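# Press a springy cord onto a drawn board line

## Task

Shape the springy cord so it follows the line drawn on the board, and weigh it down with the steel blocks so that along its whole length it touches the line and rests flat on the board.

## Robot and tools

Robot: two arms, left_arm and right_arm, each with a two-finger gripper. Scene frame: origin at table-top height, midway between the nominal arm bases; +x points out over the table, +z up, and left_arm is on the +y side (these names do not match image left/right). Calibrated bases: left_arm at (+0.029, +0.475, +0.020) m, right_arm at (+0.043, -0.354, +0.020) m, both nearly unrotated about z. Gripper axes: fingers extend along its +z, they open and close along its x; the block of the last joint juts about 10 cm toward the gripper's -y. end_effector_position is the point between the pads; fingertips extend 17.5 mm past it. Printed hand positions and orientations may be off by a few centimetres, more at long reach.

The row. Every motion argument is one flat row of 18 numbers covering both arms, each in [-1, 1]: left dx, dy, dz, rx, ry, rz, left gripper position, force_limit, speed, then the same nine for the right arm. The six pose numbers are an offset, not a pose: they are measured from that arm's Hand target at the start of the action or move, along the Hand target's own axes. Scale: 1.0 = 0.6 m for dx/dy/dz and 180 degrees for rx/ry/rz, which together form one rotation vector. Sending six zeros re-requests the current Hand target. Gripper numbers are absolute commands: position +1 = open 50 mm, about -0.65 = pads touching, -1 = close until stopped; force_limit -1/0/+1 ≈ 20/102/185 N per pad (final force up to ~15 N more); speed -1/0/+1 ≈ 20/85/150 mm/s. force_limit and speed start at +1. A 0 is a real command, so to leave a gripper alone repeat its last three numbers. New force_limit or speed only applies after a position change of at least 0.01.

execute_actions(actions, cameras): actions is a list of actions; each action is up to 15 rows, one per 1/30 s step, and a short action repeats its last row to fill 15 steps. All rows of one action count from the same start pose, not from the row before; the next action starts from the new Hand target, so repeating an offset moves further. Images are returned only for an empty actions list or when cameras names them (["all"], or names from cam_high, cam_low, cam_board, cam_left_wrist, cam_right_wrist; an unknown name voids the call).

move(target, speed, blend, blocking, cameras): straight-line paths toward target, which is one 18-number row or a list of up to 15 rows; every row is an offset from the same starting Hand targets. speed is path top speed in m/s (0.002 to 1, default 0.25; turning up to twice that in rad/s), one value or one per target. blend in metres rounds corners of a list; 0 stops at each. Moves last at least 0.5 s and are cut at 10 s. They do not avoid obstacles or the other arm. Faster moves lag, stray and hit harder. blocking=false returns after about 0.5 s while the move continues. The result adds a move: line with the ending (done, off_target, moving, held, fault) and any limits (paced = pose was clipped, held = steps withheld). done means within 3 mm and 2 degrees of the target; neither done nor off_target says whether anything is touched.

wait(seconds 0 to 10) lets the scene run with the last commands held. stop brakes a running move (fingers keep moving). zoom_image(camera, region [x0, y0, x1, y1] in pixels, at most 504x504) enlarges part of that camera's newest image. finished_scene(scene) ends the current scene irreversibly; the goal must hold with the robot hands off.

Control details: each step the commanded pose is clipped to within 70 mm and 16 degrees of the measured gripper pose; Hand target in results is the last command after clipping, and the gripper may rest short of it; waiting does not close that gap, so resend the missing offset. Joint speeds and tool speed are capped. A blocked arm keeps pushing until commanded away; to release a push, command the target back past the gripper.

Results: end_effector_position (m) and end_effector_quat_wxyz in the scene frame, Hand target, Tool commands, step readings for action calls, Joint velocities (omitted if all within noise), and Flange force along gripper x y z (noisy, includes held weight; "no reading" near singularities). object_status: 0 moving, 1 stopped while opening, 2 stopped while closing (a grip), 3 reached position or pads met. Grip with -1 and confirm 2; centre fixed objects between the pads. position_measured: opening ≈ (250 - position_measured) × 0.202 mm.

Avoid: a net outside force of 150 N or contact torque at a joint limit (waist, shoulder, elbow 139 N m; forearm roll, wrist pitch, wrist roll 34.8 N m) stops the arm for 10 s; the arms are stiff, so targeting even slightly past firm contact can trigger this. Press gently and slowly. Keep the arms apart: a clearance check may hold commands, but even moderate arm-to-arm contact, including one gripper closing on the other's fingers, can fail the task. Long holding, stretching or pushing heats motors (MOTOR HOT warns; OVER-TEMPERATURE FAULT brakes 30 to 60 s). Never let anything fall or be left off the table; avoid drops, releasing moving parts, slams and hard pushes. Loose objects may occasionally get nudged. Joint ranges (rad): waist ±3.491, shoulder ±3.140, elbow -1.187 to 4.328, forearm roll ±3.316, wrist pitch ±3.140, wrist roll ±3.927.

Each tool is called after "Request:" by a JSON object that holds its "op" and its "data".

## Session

Request:
{"op": "execute_actions", "data": {"actions": []}}

Scene clock: 0.00 s.
left_arm: end_effector_position=(+0.5911, +0.2406, +0.1972) position_measured=3 object_status=3 end_effector_quat_wxyz=(+0.229, +0.744, +0.127, +0.615) | right_arm: end_effector_position=(+0.2689, -0.4620, +0.3809) position_measured=3 object_status=3 end_effector_quat_wxyz=(-0.260, +0.909, +0.199, -0.258)
Joint positions: left_arm=[-0.84 0.143 -0.603 -2.185 -0.839 1.445] | right_arm=[-0.264 0.037 0.124 -0.324 -2.352 -1.05]
Joint velocities: within noise
Flange force (N): no reading
Hand target: left_arm +0.5911, +0.2406, +0.1972; +0.229, +0.744, +0.127, +0.615 | right_arm +0.2689, -0.4620, +0.3809; -0.260, +0.909, +0.199, -0.258
Tool commands: left_gripper/position=+1.0 left_gripper/force_limit=+1.0 left_gripper/speed=+1.0 right_gripper/position=+1.0 right_gripper/force_limit=+1.0 right_gripper/speed=+1.0

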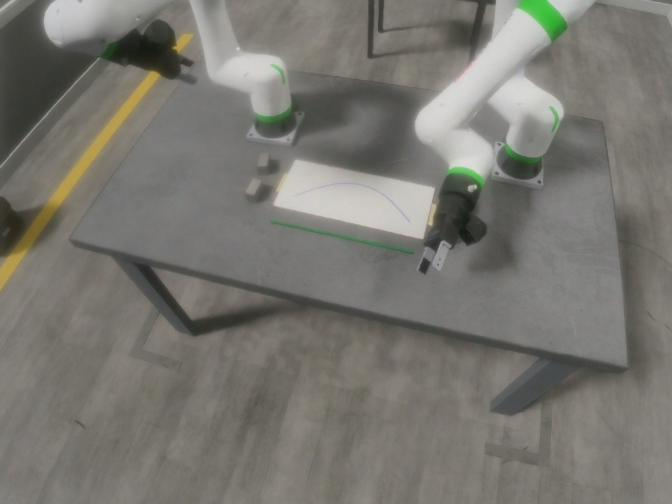

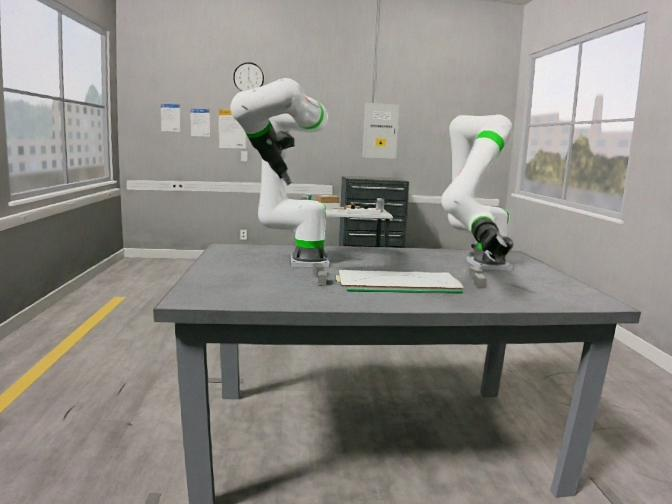

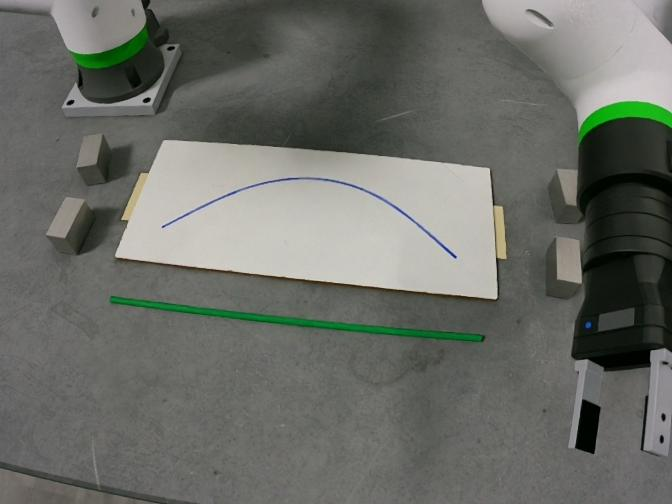

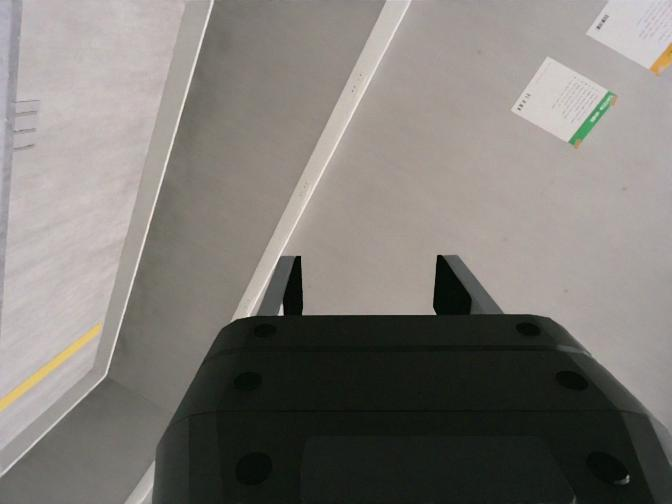

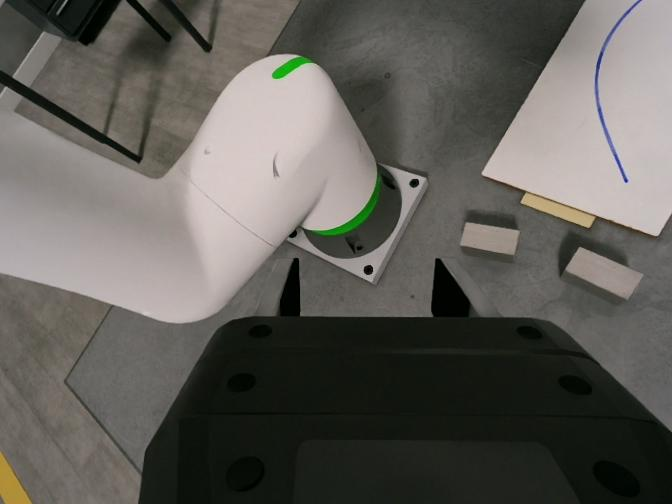

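Request:
{"op": "move", "data": {"target": [-0.093,-0.0753,-0.395,0.438,-0.2,-0.319,1,-0.8,0.5,0.35,0.045,0.293,-0.2513,-0.001,-0.3448,1,-0.8,0.5], "speed": 0.35, "cameras": ["cam_board","cam_left_wrist","cam_right_wrist"]}}

Request:
{"op": "zoom_image", "data": {"camera": "cam_board", "region": [140, 160, 308, 280]}}

Request:
{"op": "zoom_image", "data": {"camera": "cam_board", "region": [308, 160, 476, 280]}}

Scene clock: 35.57 s.
left_arm: end_effector_position=(+0.3529, +0.2969, +0.1599) position_measured=3 object_status=3 end_effector_quat_wxyz=(-0.001, +0.707, +0.707, +0.000) | right_arm: end_effector_position=(+0.3398, -0.3141, +0.1600) position_measured=3 object_status=3 end_effector_quat_wxyz=(+0.000, +0.707, +0.707, +0.000)
Joint positions: left_arm=[-0.138 -0.15 -0.471 -0.002 -1.251 0.146] | right_arm=[0.553 -0.36 -0.629 0 -1.302 -0.582]
Flange force (N): left_arm=[2.8 -1.4 -0.1] | right_arm=[0.4 -7.8 1.4]
Hand target: left_arm +0.3529, +0.2969, +0.1599; -0.001, +0.707, +0.707, +0.000 | right_arm +0.3398, -0.3141, +0.1599; +0.000, +0.707, +0.707, +0.000
Off the commanded pose: left_arm 0.000 m, 0 deg | right_arm 0.000 m, 0 deg.
move: done
Images, in order (width x height): cam_board 672x504, cam_left_wrist 672x504, cam_right_wrist 672x504.

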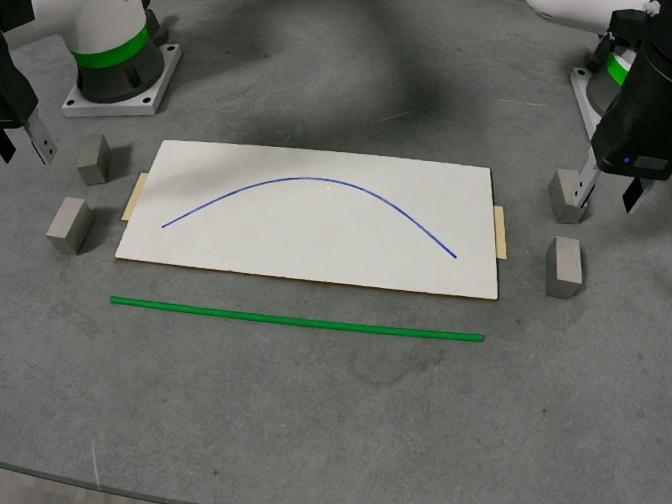

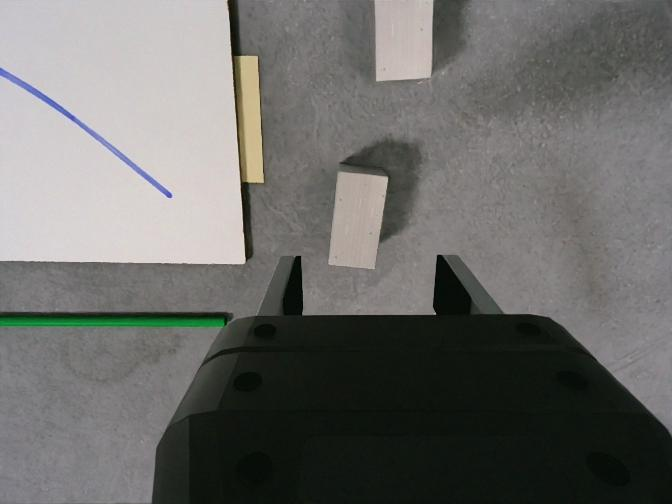

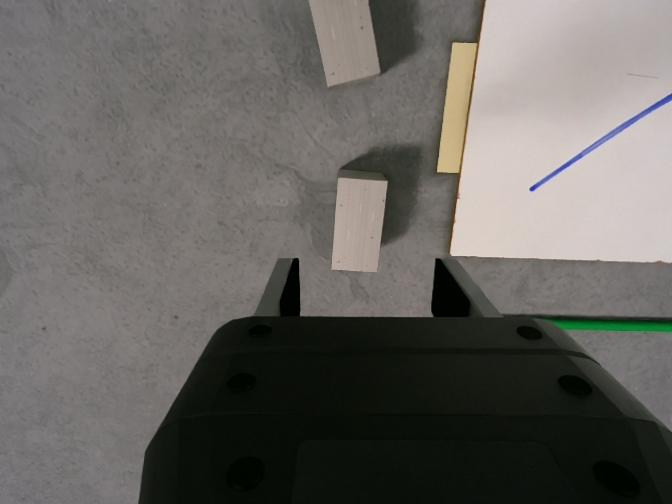

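Scaled by 3.000.

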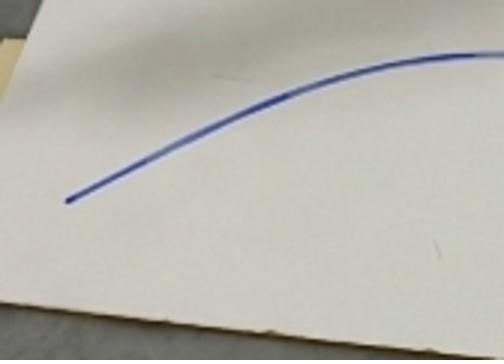

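Scaled by 3.000.

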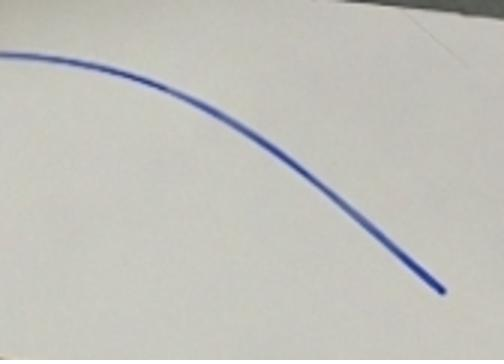

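Request:
{"op": "move", "data": {"target": [[0,-0.004,0.208,0,0,0.027,1,-0.8,0.5,0.004,0.0068,0.208,0,0,0.02,1,-0.8,0.5],[0,-0.004,0.208,0,0,0.027,-1,-0.8,0,0.004,0.0068,0.208,0,0,0.02,-1,-0.8,0],[0,-0.004,0.066,0,0,0.027,-1,-0.8,0,0.004,0.0068,0.066,0,0,0.02,-1,-0.8,0],[-0.2282,-0.114,0.066,0,0,0.1306,-1,-0.8,0,0.4452,-0.0988,0.066,0,0,-0.0944,-1,-0.8,0],[-0.2282,-0.114,0.066,0,0,0.1306,-1,-0.8,0,0.4452,-0.0988,0.19,0,0,-0.0944,-1,-0.8,0]], "speed": [0.2,0.1,0.2,0.3,0.15], "blend": [0,0,0.02,0.02,0], "cameras": ["cam_board","cam_left_wrist","cam_right_wrist"]}}

Scene clock: 74.50 s.
left_arm: end_effector_position=(+0.2844, +0.1601, +0.1201) position_measured=103 object_status=2 end_effector_quat_wxyz=(-0.001, +0.836, +0.548, +0.000) | right_arm: end_effector_position=(+0.2804, -0.0469, +0.0460) position_measured=103 object_status=2 end_effector_quat_wxyz=(+0.000, +0.595, +0.804, +0.000)
Joint positions: left_arm=[-0.557 -0.013 -0.445 -0.001 -1.141 0.155] | right_arm=[1.225 0.046 -0.585 -0.001 -0.939 -0.956]
Flange force (N): left_arm=[1.0 -0.9 5.5] | right_arm=[-4.6 -6.4 3.9]
Hand target: left_arm +0.2844, +0.1601, +0.1201; -0.001, +0.836, +0.548, +0.000 | right_arm +0.2805, -0.0469, +0.0460; +0.000, +0.595, +0.804, +0.000
Off the commanded pose: left_arm 0.000 m, 0 deg | right_arm 0.000 m, 0 deg.
move: done
Images, in order (width x height): cam_board 672x504, cam_left_wrist 672x504, cam_right_wrist 672x504.

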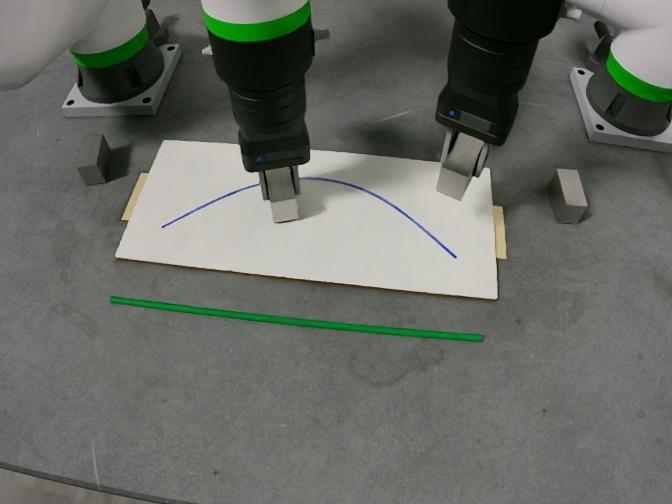

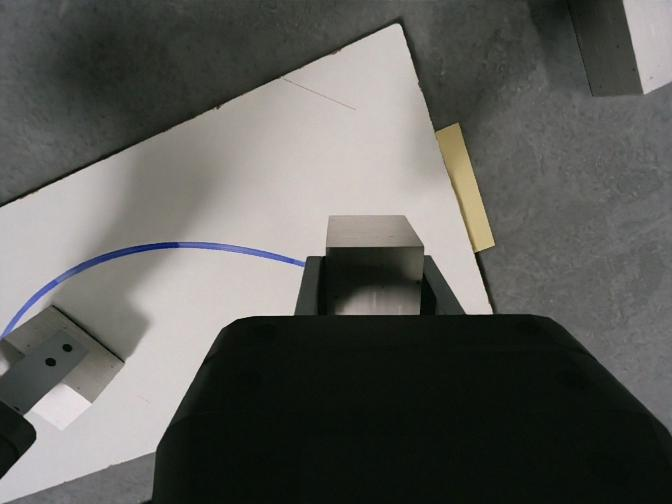

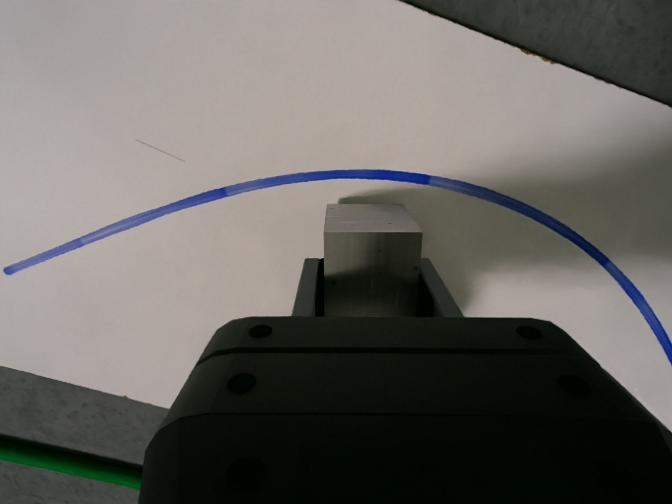

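Request:
{"op": "move", "data": {"target": [[0,0,0,0,0,0,-1,-0.8,0,0,-0.012,0.0062,0,0,0,-1,-0.8,0],[0,0,0,0,0,0,-1,-0.8,0,0,-0.012,0.0062,0,0,0,1,-0.8,0],[0,0,0,0,0,0,-1,-0.8,0,0,-0.012,-0.1233,0,0,0,1,-0.8,0],[-0.02,0,0,0,0,0,-1,-0.8,0,-0.22,-0.11,-0.1233,0,0,0.028,1,-0.8,0],[-0.1813,0.0739,0.05,0,0,0,-1,-0.8,0,-0.4173,-0.2135,-0.1233,0,0,0.028,1,-0.8,0],[-0.1813,0.0739,0.1235,0,0,0,-1,-0.8,0,-0.4173,-0.2135,-0.1233,0,0,0.028,1,-0.8,0]], "speed": [0.05,0.1,0.25,0.35,0.35,0.15], "blend": [0,0,0.02,0.03,0.02,0], "cameras": ["cam_board","cam_left_wrist","cam_right_wrist"]}}

Scene clock: 89.03 s.
left_arm: end_effector_position=(+0.2816, +0.0428, +0.0711) position_measured=103 object_status=2 end_effector_quat_wxyz=(-0.001, +0.836, +0.548, +0.000) | right_arm: end_effector_position=(+0.2410, -0.2712, +0.1067) position_measured=3 object_status=3 end_effector_quat_wxyz=(+0.003, +0.631, +0.776, -0.007)
Joint positions: left_arm=[-0.772 0.275 -0.245 -0.001 -1.053 0.37] | right_arm=[1.024 -0.623 -0.899 0.003 -1.309 -0.848]
Flange force (N): left_arm=[0.8 -0.9 5.7] | right_arm=no reading
Hand target: left_arm +0.2816, +0.0428, +0.0711; -0.001, +0.836, +0.548, +0.000 (not the last commanded pose) | right_arm +0.2410, -0.2712, +0.1067; +0.003, +0.631, +0.776, -0.007 (not the last commanded pose)
Off the commanded pose: left_arm 0.025 m, 0 deg | right_arm 0.055 m, 1 deg.
move: held (right_arm; a check stopped the path), off_target (left_arm; braked when a check withheld steps of right_arm); path passed 5 of 6 targets; limits=paced,held
pose unreachable (right arm): on one or more control steps of this call, first in action 0 (counted from 0), this arm could not follow its commanded pose, so it was not sent that pose on those steps. It may still have moved: this result reports where it is.
cause: moving toward the commanded pose would bring two parts of the arm too close to each other (its gripper and another part of the arm, with joints 3 (elbow) to 6 (wrist roll) between them, 32 mm apart when it was first held).
Images, in order (width x height): cam_board 672x504, cam_left_wrist 672x504, cam_right_wrist 672x504.

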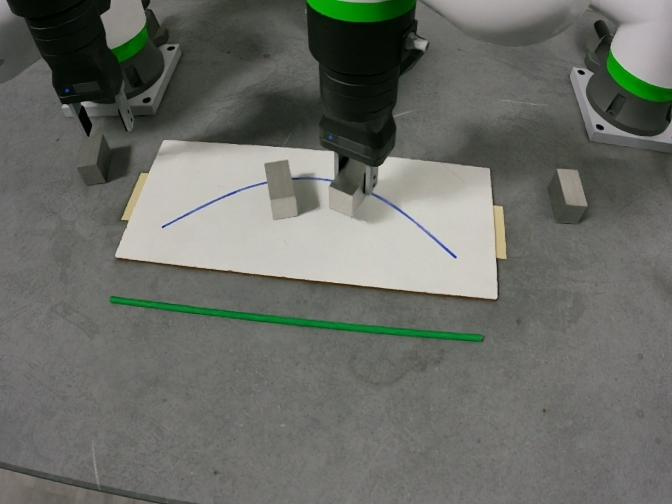

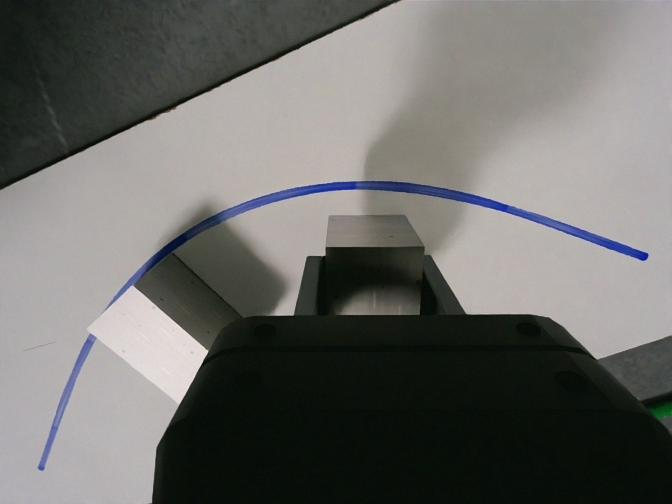

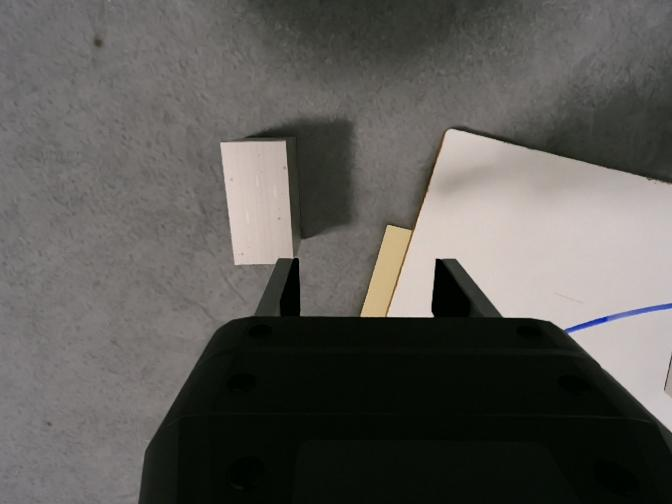

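Request:
{"op": "move", "data": {"target": [[0,-0.0033,0.03,0,0,0,-1,-0.8,0,-0.069,0.086,-0.05,0,0,0.49,1,-0.8,0],[0,-0.0033,0.044,0,0,0,-1,-0.8,0,-0.0828,-0.0367,-0.0222,0,0,0.979,1,-0.8,0]], "speed": [0.25,0.25], "cameras": ["cam_board","cam_left_wrist","cam_right_wrist"]}}

Request:
{"op": "zoom_image", "data": {"camera": "cam_board", "region": [230, 140, 430, 260]}}

Scene clock: 110.00 s.
left_arm: end_effector_position=(+0.2797, +0.0436, +0.0447) position_measured=103 object_status=2 end_effector_quat_wxyz=(-0.001, +0.836, +0.548, +0.000) | right_arm: end_effector_position=(+0.2296, -0.3241, +0.1208) position_measured=3 object_status=3 end_effector_quat_wxyz=(+0.007, +0.796, -0.605, +0.002)
Joint positions: left_arm=[-0.774 0.307 -0.276 -0.001 -0.991 0.372] | right_arm=[0.899 -0.768 -0.921 0.005 -1.432 -3.8]
Flange force (N): left_arm=[0.6 -0.7 5.6] | right_arm=no reading
Hand target: left_arm +0.2797, +0.0436, +0.0447; -0.001, +0.836, +0.548, +0.000 | right_arm +0.2296, -0.3241, +0.1208; +0.007, +0.796, -0.605, +0.002
Off the commanded pose: left_arm 0.000 m, 0 deg | right_arm 0.000 m, 0 deg.
move: done
Images, in order (width x height): cam_board 672x504, cam_left_wrist 672x504, cam_right_wrist 672x504.

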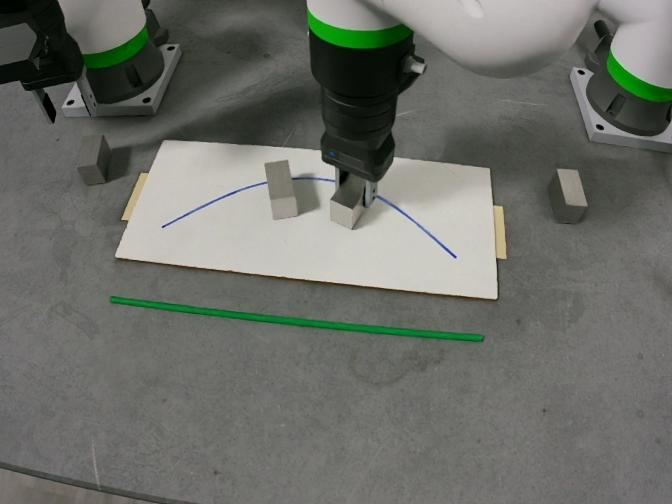

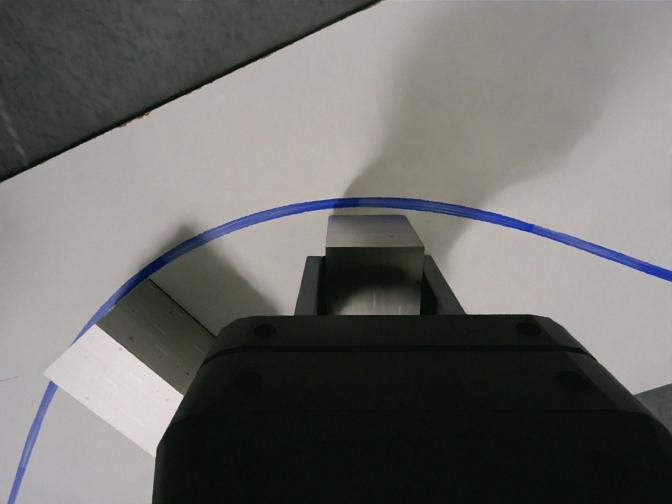

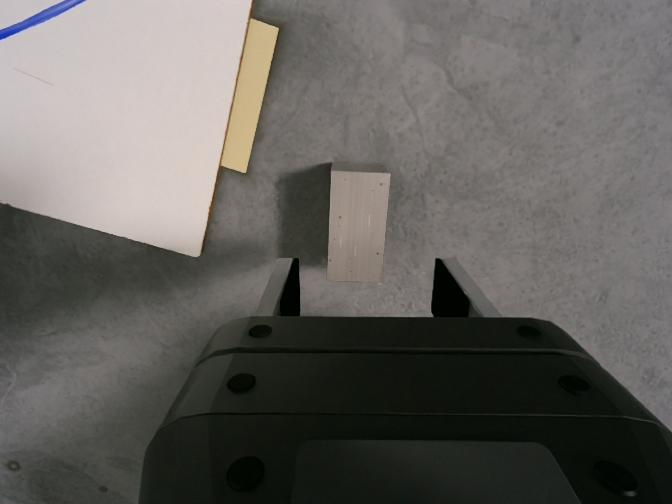

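Scaled by 2.520.

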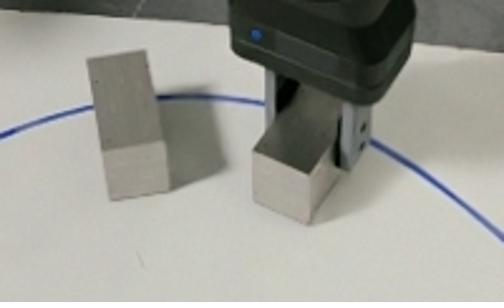

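Request:
{"op": "move", "data": {"target": [[0,-0.0017,0.004,0,0,0,-1,-0.8,0,0,-0.0092,0.1428,0,0,0.008,1,-0.8,0.5],[0,-0.0017,0.004,0,0,0,1,-0.8,0,0,-0.0092,0.1428,0,0,0.008,-1,-0.8,0],[0,-0.0017,-0.1255,0,0,0,1,-0.8,0,0,-0.0092,0.0,0,0,0.008,-1,-0.8,0],[0.2457,-0.088,-0.1255,0,0,0.43,1,-0.8,0,0,-0.0092,0.0,0,0,0.008,-1,-0.8,0],[0.4006,-0.2373,-0.1255,0,0,0.853,1,-0.8,0,0,-0.0092,0.0,0,0,0.008,-1,-0.8,0]], "speed": [0.15,0.1,0.25,0.35,0.35], "blend": [0,0,0.02,0.03,0], "cameras": ["cam_board","cam_left_wrist","cam_right_wrist"]}}

Request:
{"op": "zoom_image", "data": {"camera": "cam_board", "region": [230, 140, 430, 260]}}

Scene clock: 125.10 s.
left_arm: end_effector_position=(+0.2452, +0.3207, +0.1206) position_measured=3 object_status=3 end_effector_quat_wxyz=(+0.000, +0.725, -0.689, -0.001) | right_arm: end_effector_position=(+0.2349, -0.3227, +0.1207) position_measured=103 object_status=2 end_effector_quat_wxyz=(+0.007, +0.788, -0.615, +0.003)
Joint positions: left_arm=[-0.105 -0.437 -0.771 -0.002 -1.238 -2.977] | right_arm=[0.876 -0.739 -0.911 0.005 -1.413 -3.802]
Flange force (N): left_arm=[-1.8 1.7 -0.2] | right_arm=no reading
Hand target: left_arm +0.2452, +0.3207, +0.1206; +0.000, +0.725, -0.689, -0.001 | right_arm +0.2349, -0.3227, +0.1207; +0.007, +0.788, -0.615, +0.003
Off the commanded pose: left_arm 0.000 m, 0 deg | right_arm 0.000 m, 0 deg.
move: done
Images, in order (width x height): cam_board 672x504, cam_left_wrist 672x504, cam_right_wrist 672x504.

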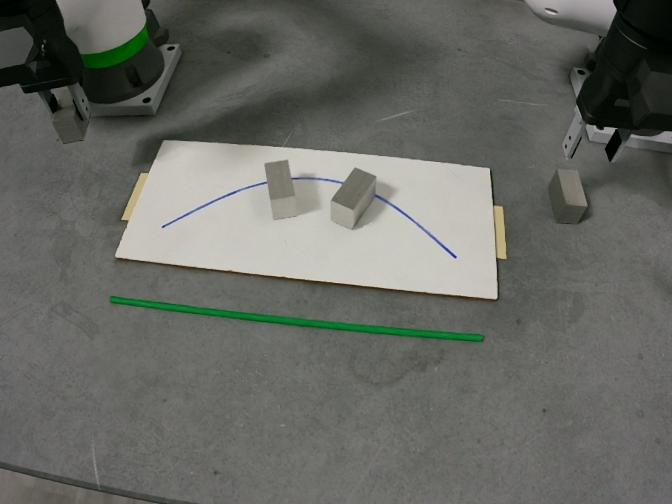

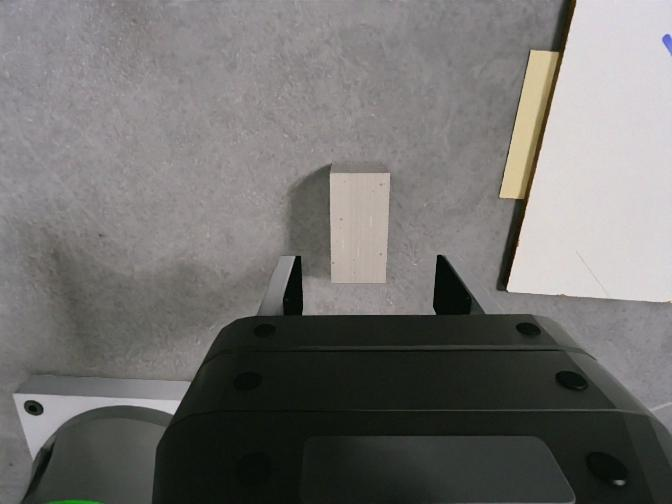

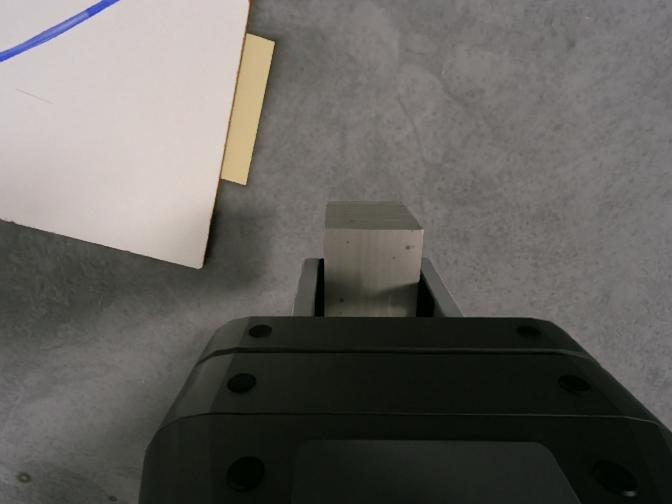

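Scaled by 2.520.

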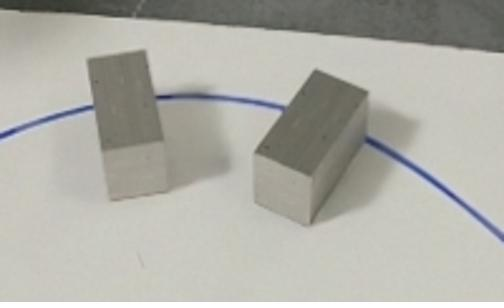

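Request:
{"op": "move", "data": {"target": [[0,0,0,0,0,0,1,-0.8,0,0,0,0.142,0,0,0,-1,-0.8,0],[0,0,0,0,0,0,0.3,-0.8,0,0,0,0.142,0,0,0,1,-0.8,0],[0,0,0,0,0,0,0.3,-0.8,0,0,0,0,0,0,0,1,-0.8,0],[0.3343,-0.313,0.02,0,0,-0.4756,0.3,-0.8,0,-0.1977,-0.3952,0.02,0,0,-0.4139,1,-0.8,0],[0.3343,-0.313,0.0843,0,0,-0.4756,0.3,-0.8,0,-0.1977,-0.3952,0.0845,0,0,-0.4139,0.3,-0.8,0]], "speed": [0.2,0.1,0.25,0.35,0.2], "blend": [0,0,0.02,0.02,0], "cameras": ["cam_board","cam_left_wrist","cam_right_wrist"]}}

Scene clock: 142.20 s.
left_arm: end_effector_position=(+0.4430, +0.1301, +0.0693) position_measured=107 object_status=3 end_effector_quat_wxyz=(-0.001, +1.000, -0.013, -0.001) | right_arm: end_effector_position=(+0.4359, -0.1506, +0.0668) position_measured=107 object_status=3 end_effector_quat_wxyz=(+0.007, +1.000, -0.012, -0.002)
Joint positions: left_arm=[-0.445 0.363 -0.132 -0.002 -1.078 -1.143] | right_arm=[0.752 0.153 -0.411 0.008 -1.02 -2.381]
Flange force (N): left_arm=[-0.8 -0.7 0.5] | right_arm=[-7.9 3.3 -1.2]
Hand target: left_arm +0.4430, +0.1301, +0.0693; -0.001, +1.000, -0.013, -0.001 | right_arm +0.4359, -0.1506, +0.0668; +0.007, +1.000, -0.012, -0.002
Off the commanded pose: left_arm 0.000 m, 0 deg | right_arm 0.000 m, 0 deg.
move: done; blend cut to 0.0194 m at target 4
Images, in order (width x height): cam_board 672x504, cam_left_wrist 672x504, cam_right_wrist 672x504.

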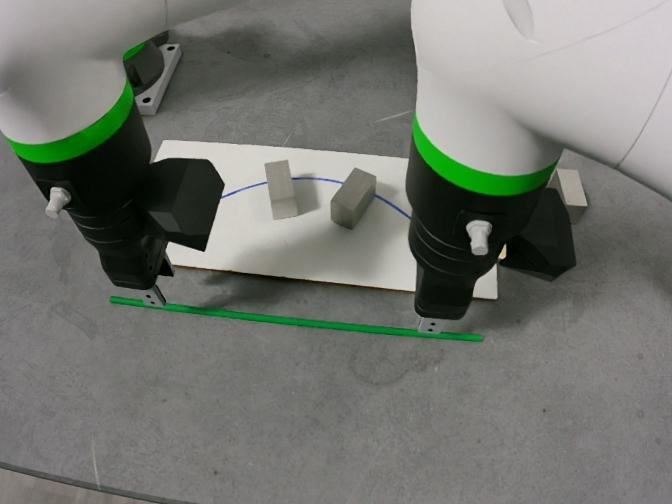

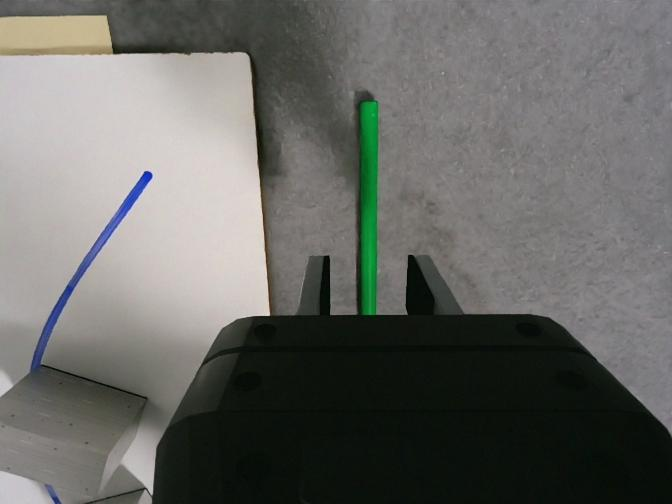

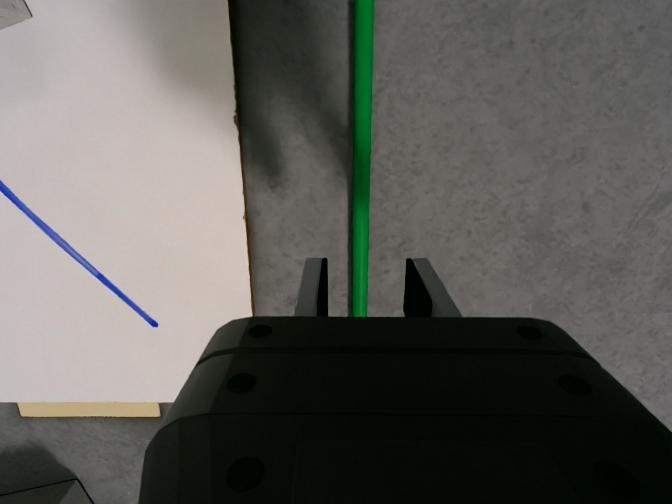

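Request:
{"op": "move", "data": {"target": [[0,0,0.083,0,0,0,0.3,-0.8,0,0,0,0.0788,0,0,0,0.3,-0.8,0],[0,0,0.083,0,0,0,-1,-0.8,0,0,0,0.0788,0,0,0,-1,-0.8,0],[0,0,-0.0345,0,0,0,-1,-0.8,0,0,0,-0.0387,0,0,0,-1,-0.8,0],[-0.3228,-0.0048,-0.0345,0,0,0.025,-1,-0.8,0,-0.36,-0.0063,-0.0387,0,0,0.025,-1,-0.8,0]], "speed": [0.1,0.1,0.1,0.15], "cameras": ["cam_board","cam_left_wrist","cam_right_wrist"]}}

Scene clock: 161.90 s.
left_arm: end_effector_position=(+0.2494, +0.1378, +0.0903) position_measured=215 object_status=2 end_effector_quat_wxyz=(-0.001, +0.999, -0.052, -0.001) | right_arm: end_effector_position=(+0.2201, -0.1412, +0.0908) position_measured=215 object_status=2 end_effector_quat_wxyz=(+0.007, +0.999, -0.052, -0.002)
Joint positions: left_arm=[-0.657 0.017 -0.493 -0.001 -1.063 -1.01] | right_arm=[1.334 -0.345 -0.79 -0.002 -1.139 -3.037]
Flange force (N): left_arm=[-0.6 -4.9 0.1] | right_arm=[-5.1 9.6 0.8]
Hand target: left_arm +0.2494, +0.1378, +0.0903; -0.001, +0.999, -0.052, -0.001 | right_arm +0.2201, -0.1412, +0.0908; +0.007, +0.999, -0.052, -0.002
Off the commanded pose: left_arm 0.000 m, 0 deg | right_arm 0.000 m, 0 deg.
move: done
Images, in order (width x height): cam_board 672x504, cam_left_wrist 672x504, cam_right_wrist 672x504.

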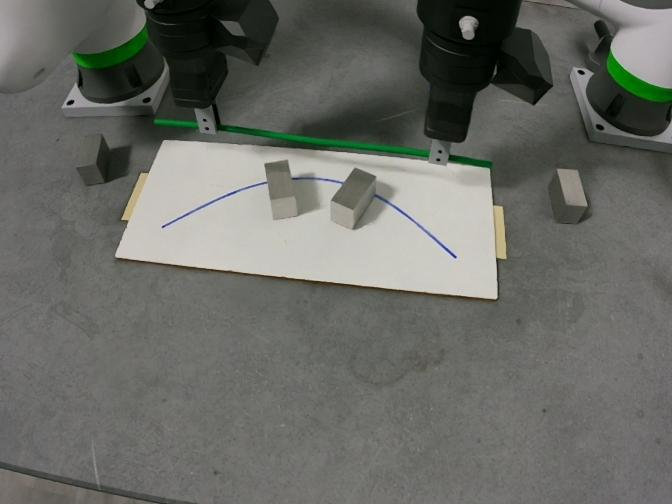

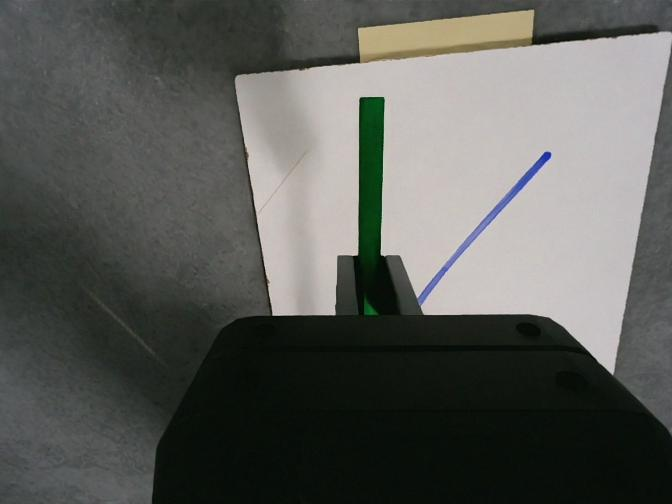

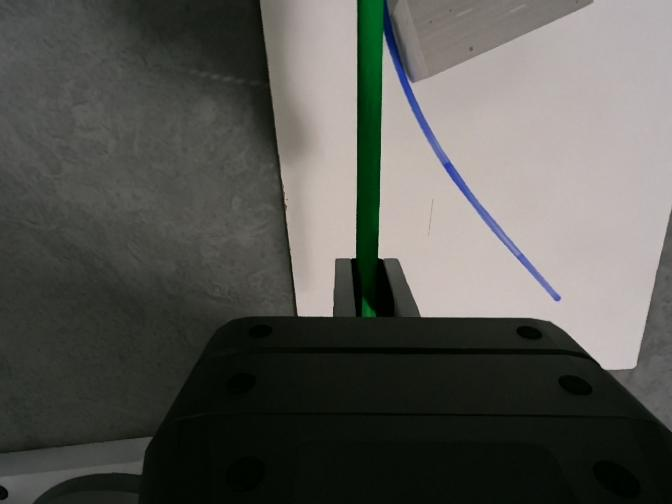

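Request:
{"op": "move", "data": {"target": [[0,0,0.1043,0,0,0,-1,-0.8,0,0,0,0.1052,0,0,0,-1,-0.8,0],[0,0,0.1043,0,0,0,0,-0.8,0.2,0,0,0.1052,0,0,0,0,-0.8,0.2],[0,0,-0.0495,0,0,0,0,-0.8,0.2,0,0,-0.0487,0,0,0,0,-0.8,0.2],[-0.0327,-0.3068,-0.0495,0,0,0.4506,0,-0.8,0.2,0.0562,0.2983,-0.0487,0,0,0.3889,0,-0.8,0.2],[-0.0327,-0.3068,-0.0495,0,0,0.4506,1,-0.8,0.5,0.0562,0.2983,-0.0487,0,0,0.3889,1,-0.8,0.5]], "speed": [0.1,0.1,0.2,0.35,0.2], "blend": [0,0,0.02,0,0], "cameras": ["cam_board","cam_left_wrist","cam_right_wrist"]}}

Request:
{"op": "zoom_image", "data": {"camera": "cam_board", "region": [110, 130, 520, 310]}}

Scene clock: 189.90 s.
left_arm: end_effector_position=(+0.2491, +0.3229, +0.1204) position_measured=3 object_status=3 end_effector_quat_wxyz=(+0.000, +0.725, -0.689, -0.001) | right_arm: end_effector_position=(+0.2353, -0.3223, +0.1225) position_measured=3 object_status=0 end_effector_quat_wxyz=(+0.007, +0.788, -0.615, +0.003)
Joint positions: left_arm=[-0.094 -0.43 -0.768 -0.002 -1.235 -2.988] | right_arm=[0.876 -0.738 -0.906 0.005 -1.416 -3.801]
Flange force (N): left_arm=[-1.9 2.0 0.3] | right_arm=no reading
Hand target: left_arm +0.2491, +0.3229, +0.1204; +0.000, +0.725, -0.689, -0.001 | right_arm +0.2353, -0.3223, +0.1225; +0.007, +0.788, -0.615, +0.003
Off the commanded pose: left_arm 0.000 m, 0 deg | right_arm 0.000 m, 0 deg.
move: done
Images, in order (width x height): cam_board 672x504, cam_left_wrist 672x504, cam_right_wrist 672x504.

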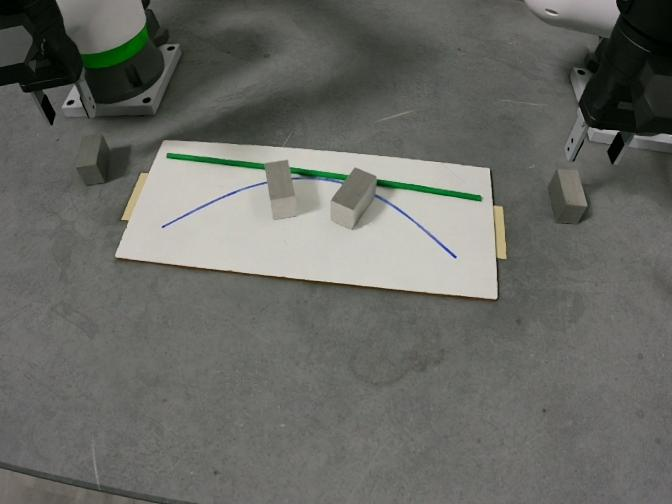

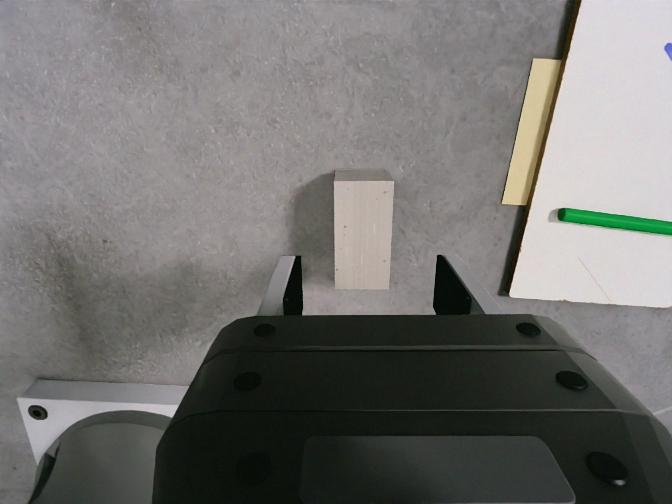

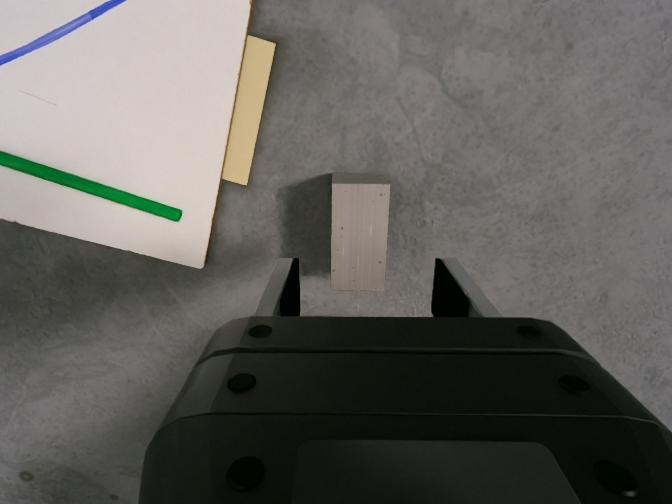

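Scaled by 1.229.

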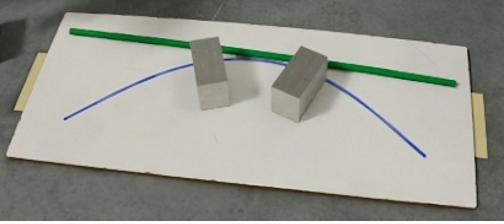

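Request:
{"op": "move", "data": {"target": [[0,0,0.142,0,0,0,1,-0.8,0,0,0,0.145,0,0,0,1,-0.8,0],[0,0,0.142,0,0,0,-1,-0.8,0,0,0,0.145,0,0,0,-1,-0.8,0],[0,0,0.034,0,0,0,-1,-0.8,0,0,0,0.0375,0,0,0,-1,-0.8,0],[0.185,0.068,0.034,0,0,0.2533,-1,-0.8,0,-0.1918,0.064,0.0375,0,0,-0.1444,-1,-0.8,0]], "speed": [0.2,0.1,0.2,0.2], "blend": [0,0,0.02,0], "cameras": ["cam_board","cam_left_wrist","cam_right_wrist"]}}

Scene clock: 199.80 s.
left_arm: end_effector_position=(+0.2140, +0.2100, +0.0999) position_measured=103 object_status=2 end_effector_quat_wxyz=(+0.000, -0.402, +0.916, +0.001) | right_arm: end_effector_position=(+0.1709, -0.2204, +0.0988) position_measured=103 object_status=2 end_effector_quat_wxyz=(+0.013, +0.909, -0.416, -0.014)
Joint positions: left_arm=[-0.542 -0.217 -0.677 -0.001 -1.113 -3.336] | right_arm=[1.477 -0.727 -0.947 -0.035 -1.365 -3.928]
Joint velocities: left_arm=[within noise] | right_arm=[0.002 0.002 0 0.005 0.001 0]
Flange force (N): left_arm=[-3.2 2.0 4.1] | right_arm=no reading
Hand target: left_arm +0.2140, +0.2100, +0.0998; +0.000, -0.402, +0.916, +0.001 | right_arm +0.1700, -0.2203, +0.0988; +0.007, +0.907, -0.422, +0.001
Off the commanded pose: left_arm 0.000 m, 0 deg | right_arm 0.001 m, 2 deg.
joint sent to its limit (right arm) — joint 6 (wrist roll), lower limit. The joint targets still meet the commanded pose.
move: done
Images, in order (width x height): cam_board 672x504, cam_left_wrist 672x504, cam_right_wrist 672x504.

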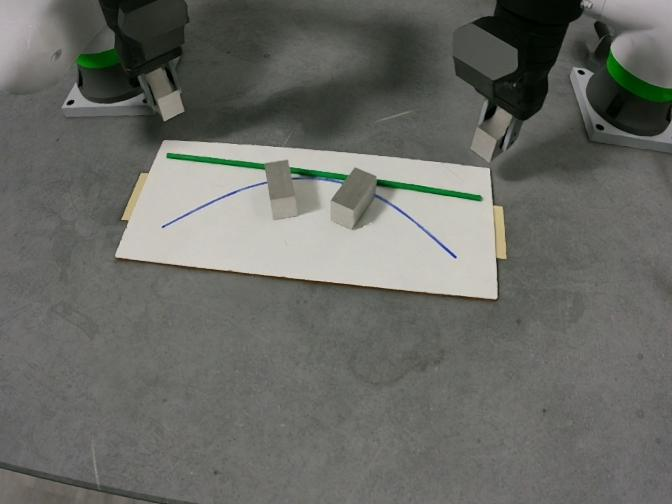

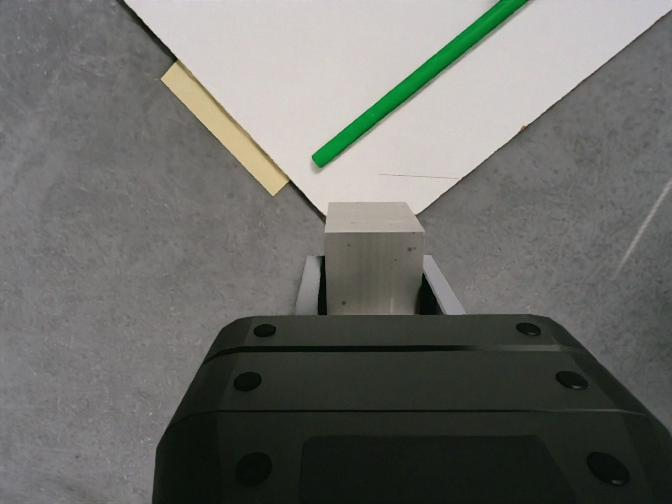

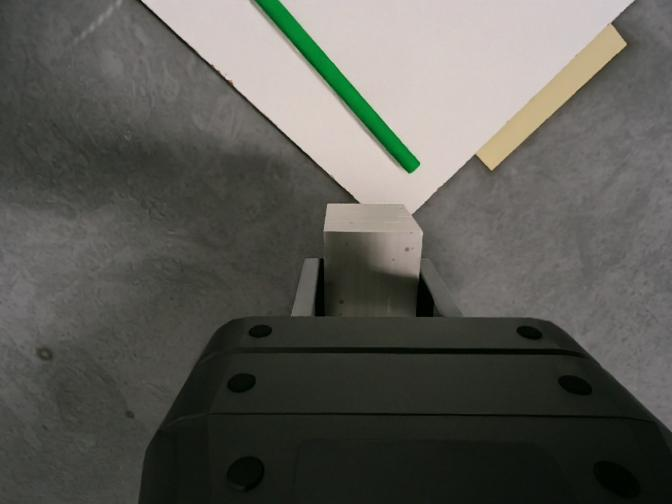

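Request:
{"op": "move", "data": {"target": [[0,0,0,0,0,0,-1,-0.8,0,0,0,0,0,0,-0.0556,-1,-0.8,0],[0,0,0.093,0,0,0,-1,-0.8,0,0,0,0.0905,0,0,-0.0556,-1,-0.8,0]], "speed": 0.15, "cameras": ["cam_board","cam_left_wrist","cam_right_wrist"]}}

Scene clock: 208.20 s.
left_arm: end_effector_position=(+0.2139, +0.2101, +0.0441) position_measured=103 object_status=2 end_effector_quat_wxyz=(+0.000, -0.402, +0.916, +0.001) | right_arm: end_effector_position=(+0.1698, -0.2211, +0.0445) position_measured=103 object_status=2 end_effector_quat_wxyz=(+0.007, +0.940, -0.341, +0.000)
Joint positions: left_arm=[-0.542 -0.124 -0.753 -0.001 -0.944 -3.336] | right_arm=[1.555 -0.698 -1.078 -0.005 -1.204 -3.85]
Flange force (N): left_arm=[-1.0 2.0 4.8] | right_arm=no reading
Hand target: left_arm +0.2139, +0.2101, +0.0440; +0.000, -0.402, +0.916, +0.001 | right_arm +0.1698, -0.2211, +0.0445; +0.007, +0.940, -0.341, +0.000
Off the commanded pose: left_arm 0.000 m, 0 deg | right_arm 0.000 m, 0 deg.
move: done
Images, in order (width x height): cam_board 672x504, cam_left_wrist 672x504, cam_right_wrist 672x504.

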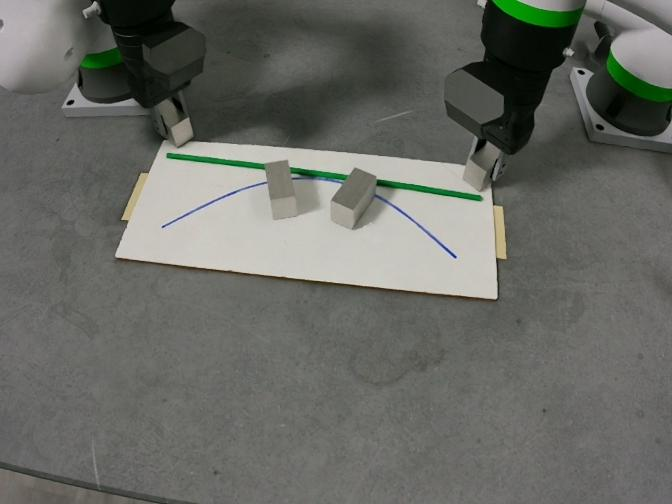

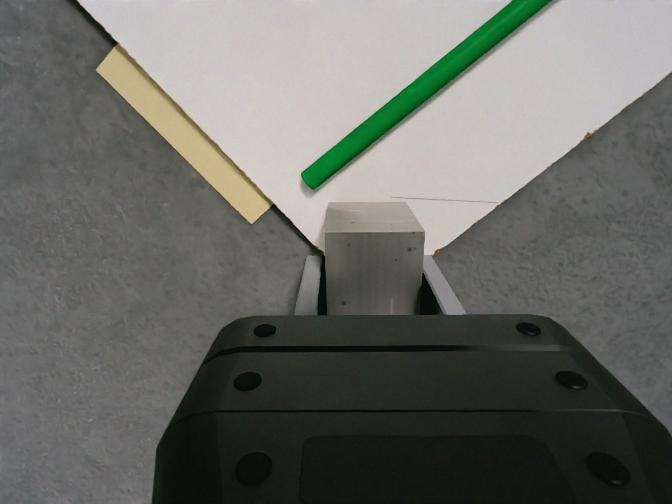

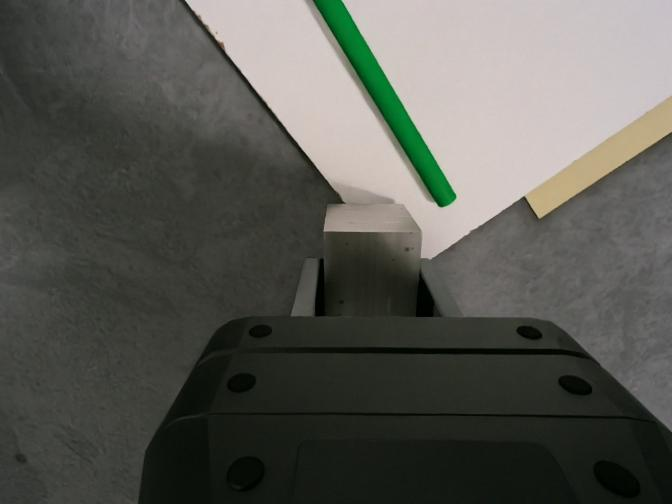

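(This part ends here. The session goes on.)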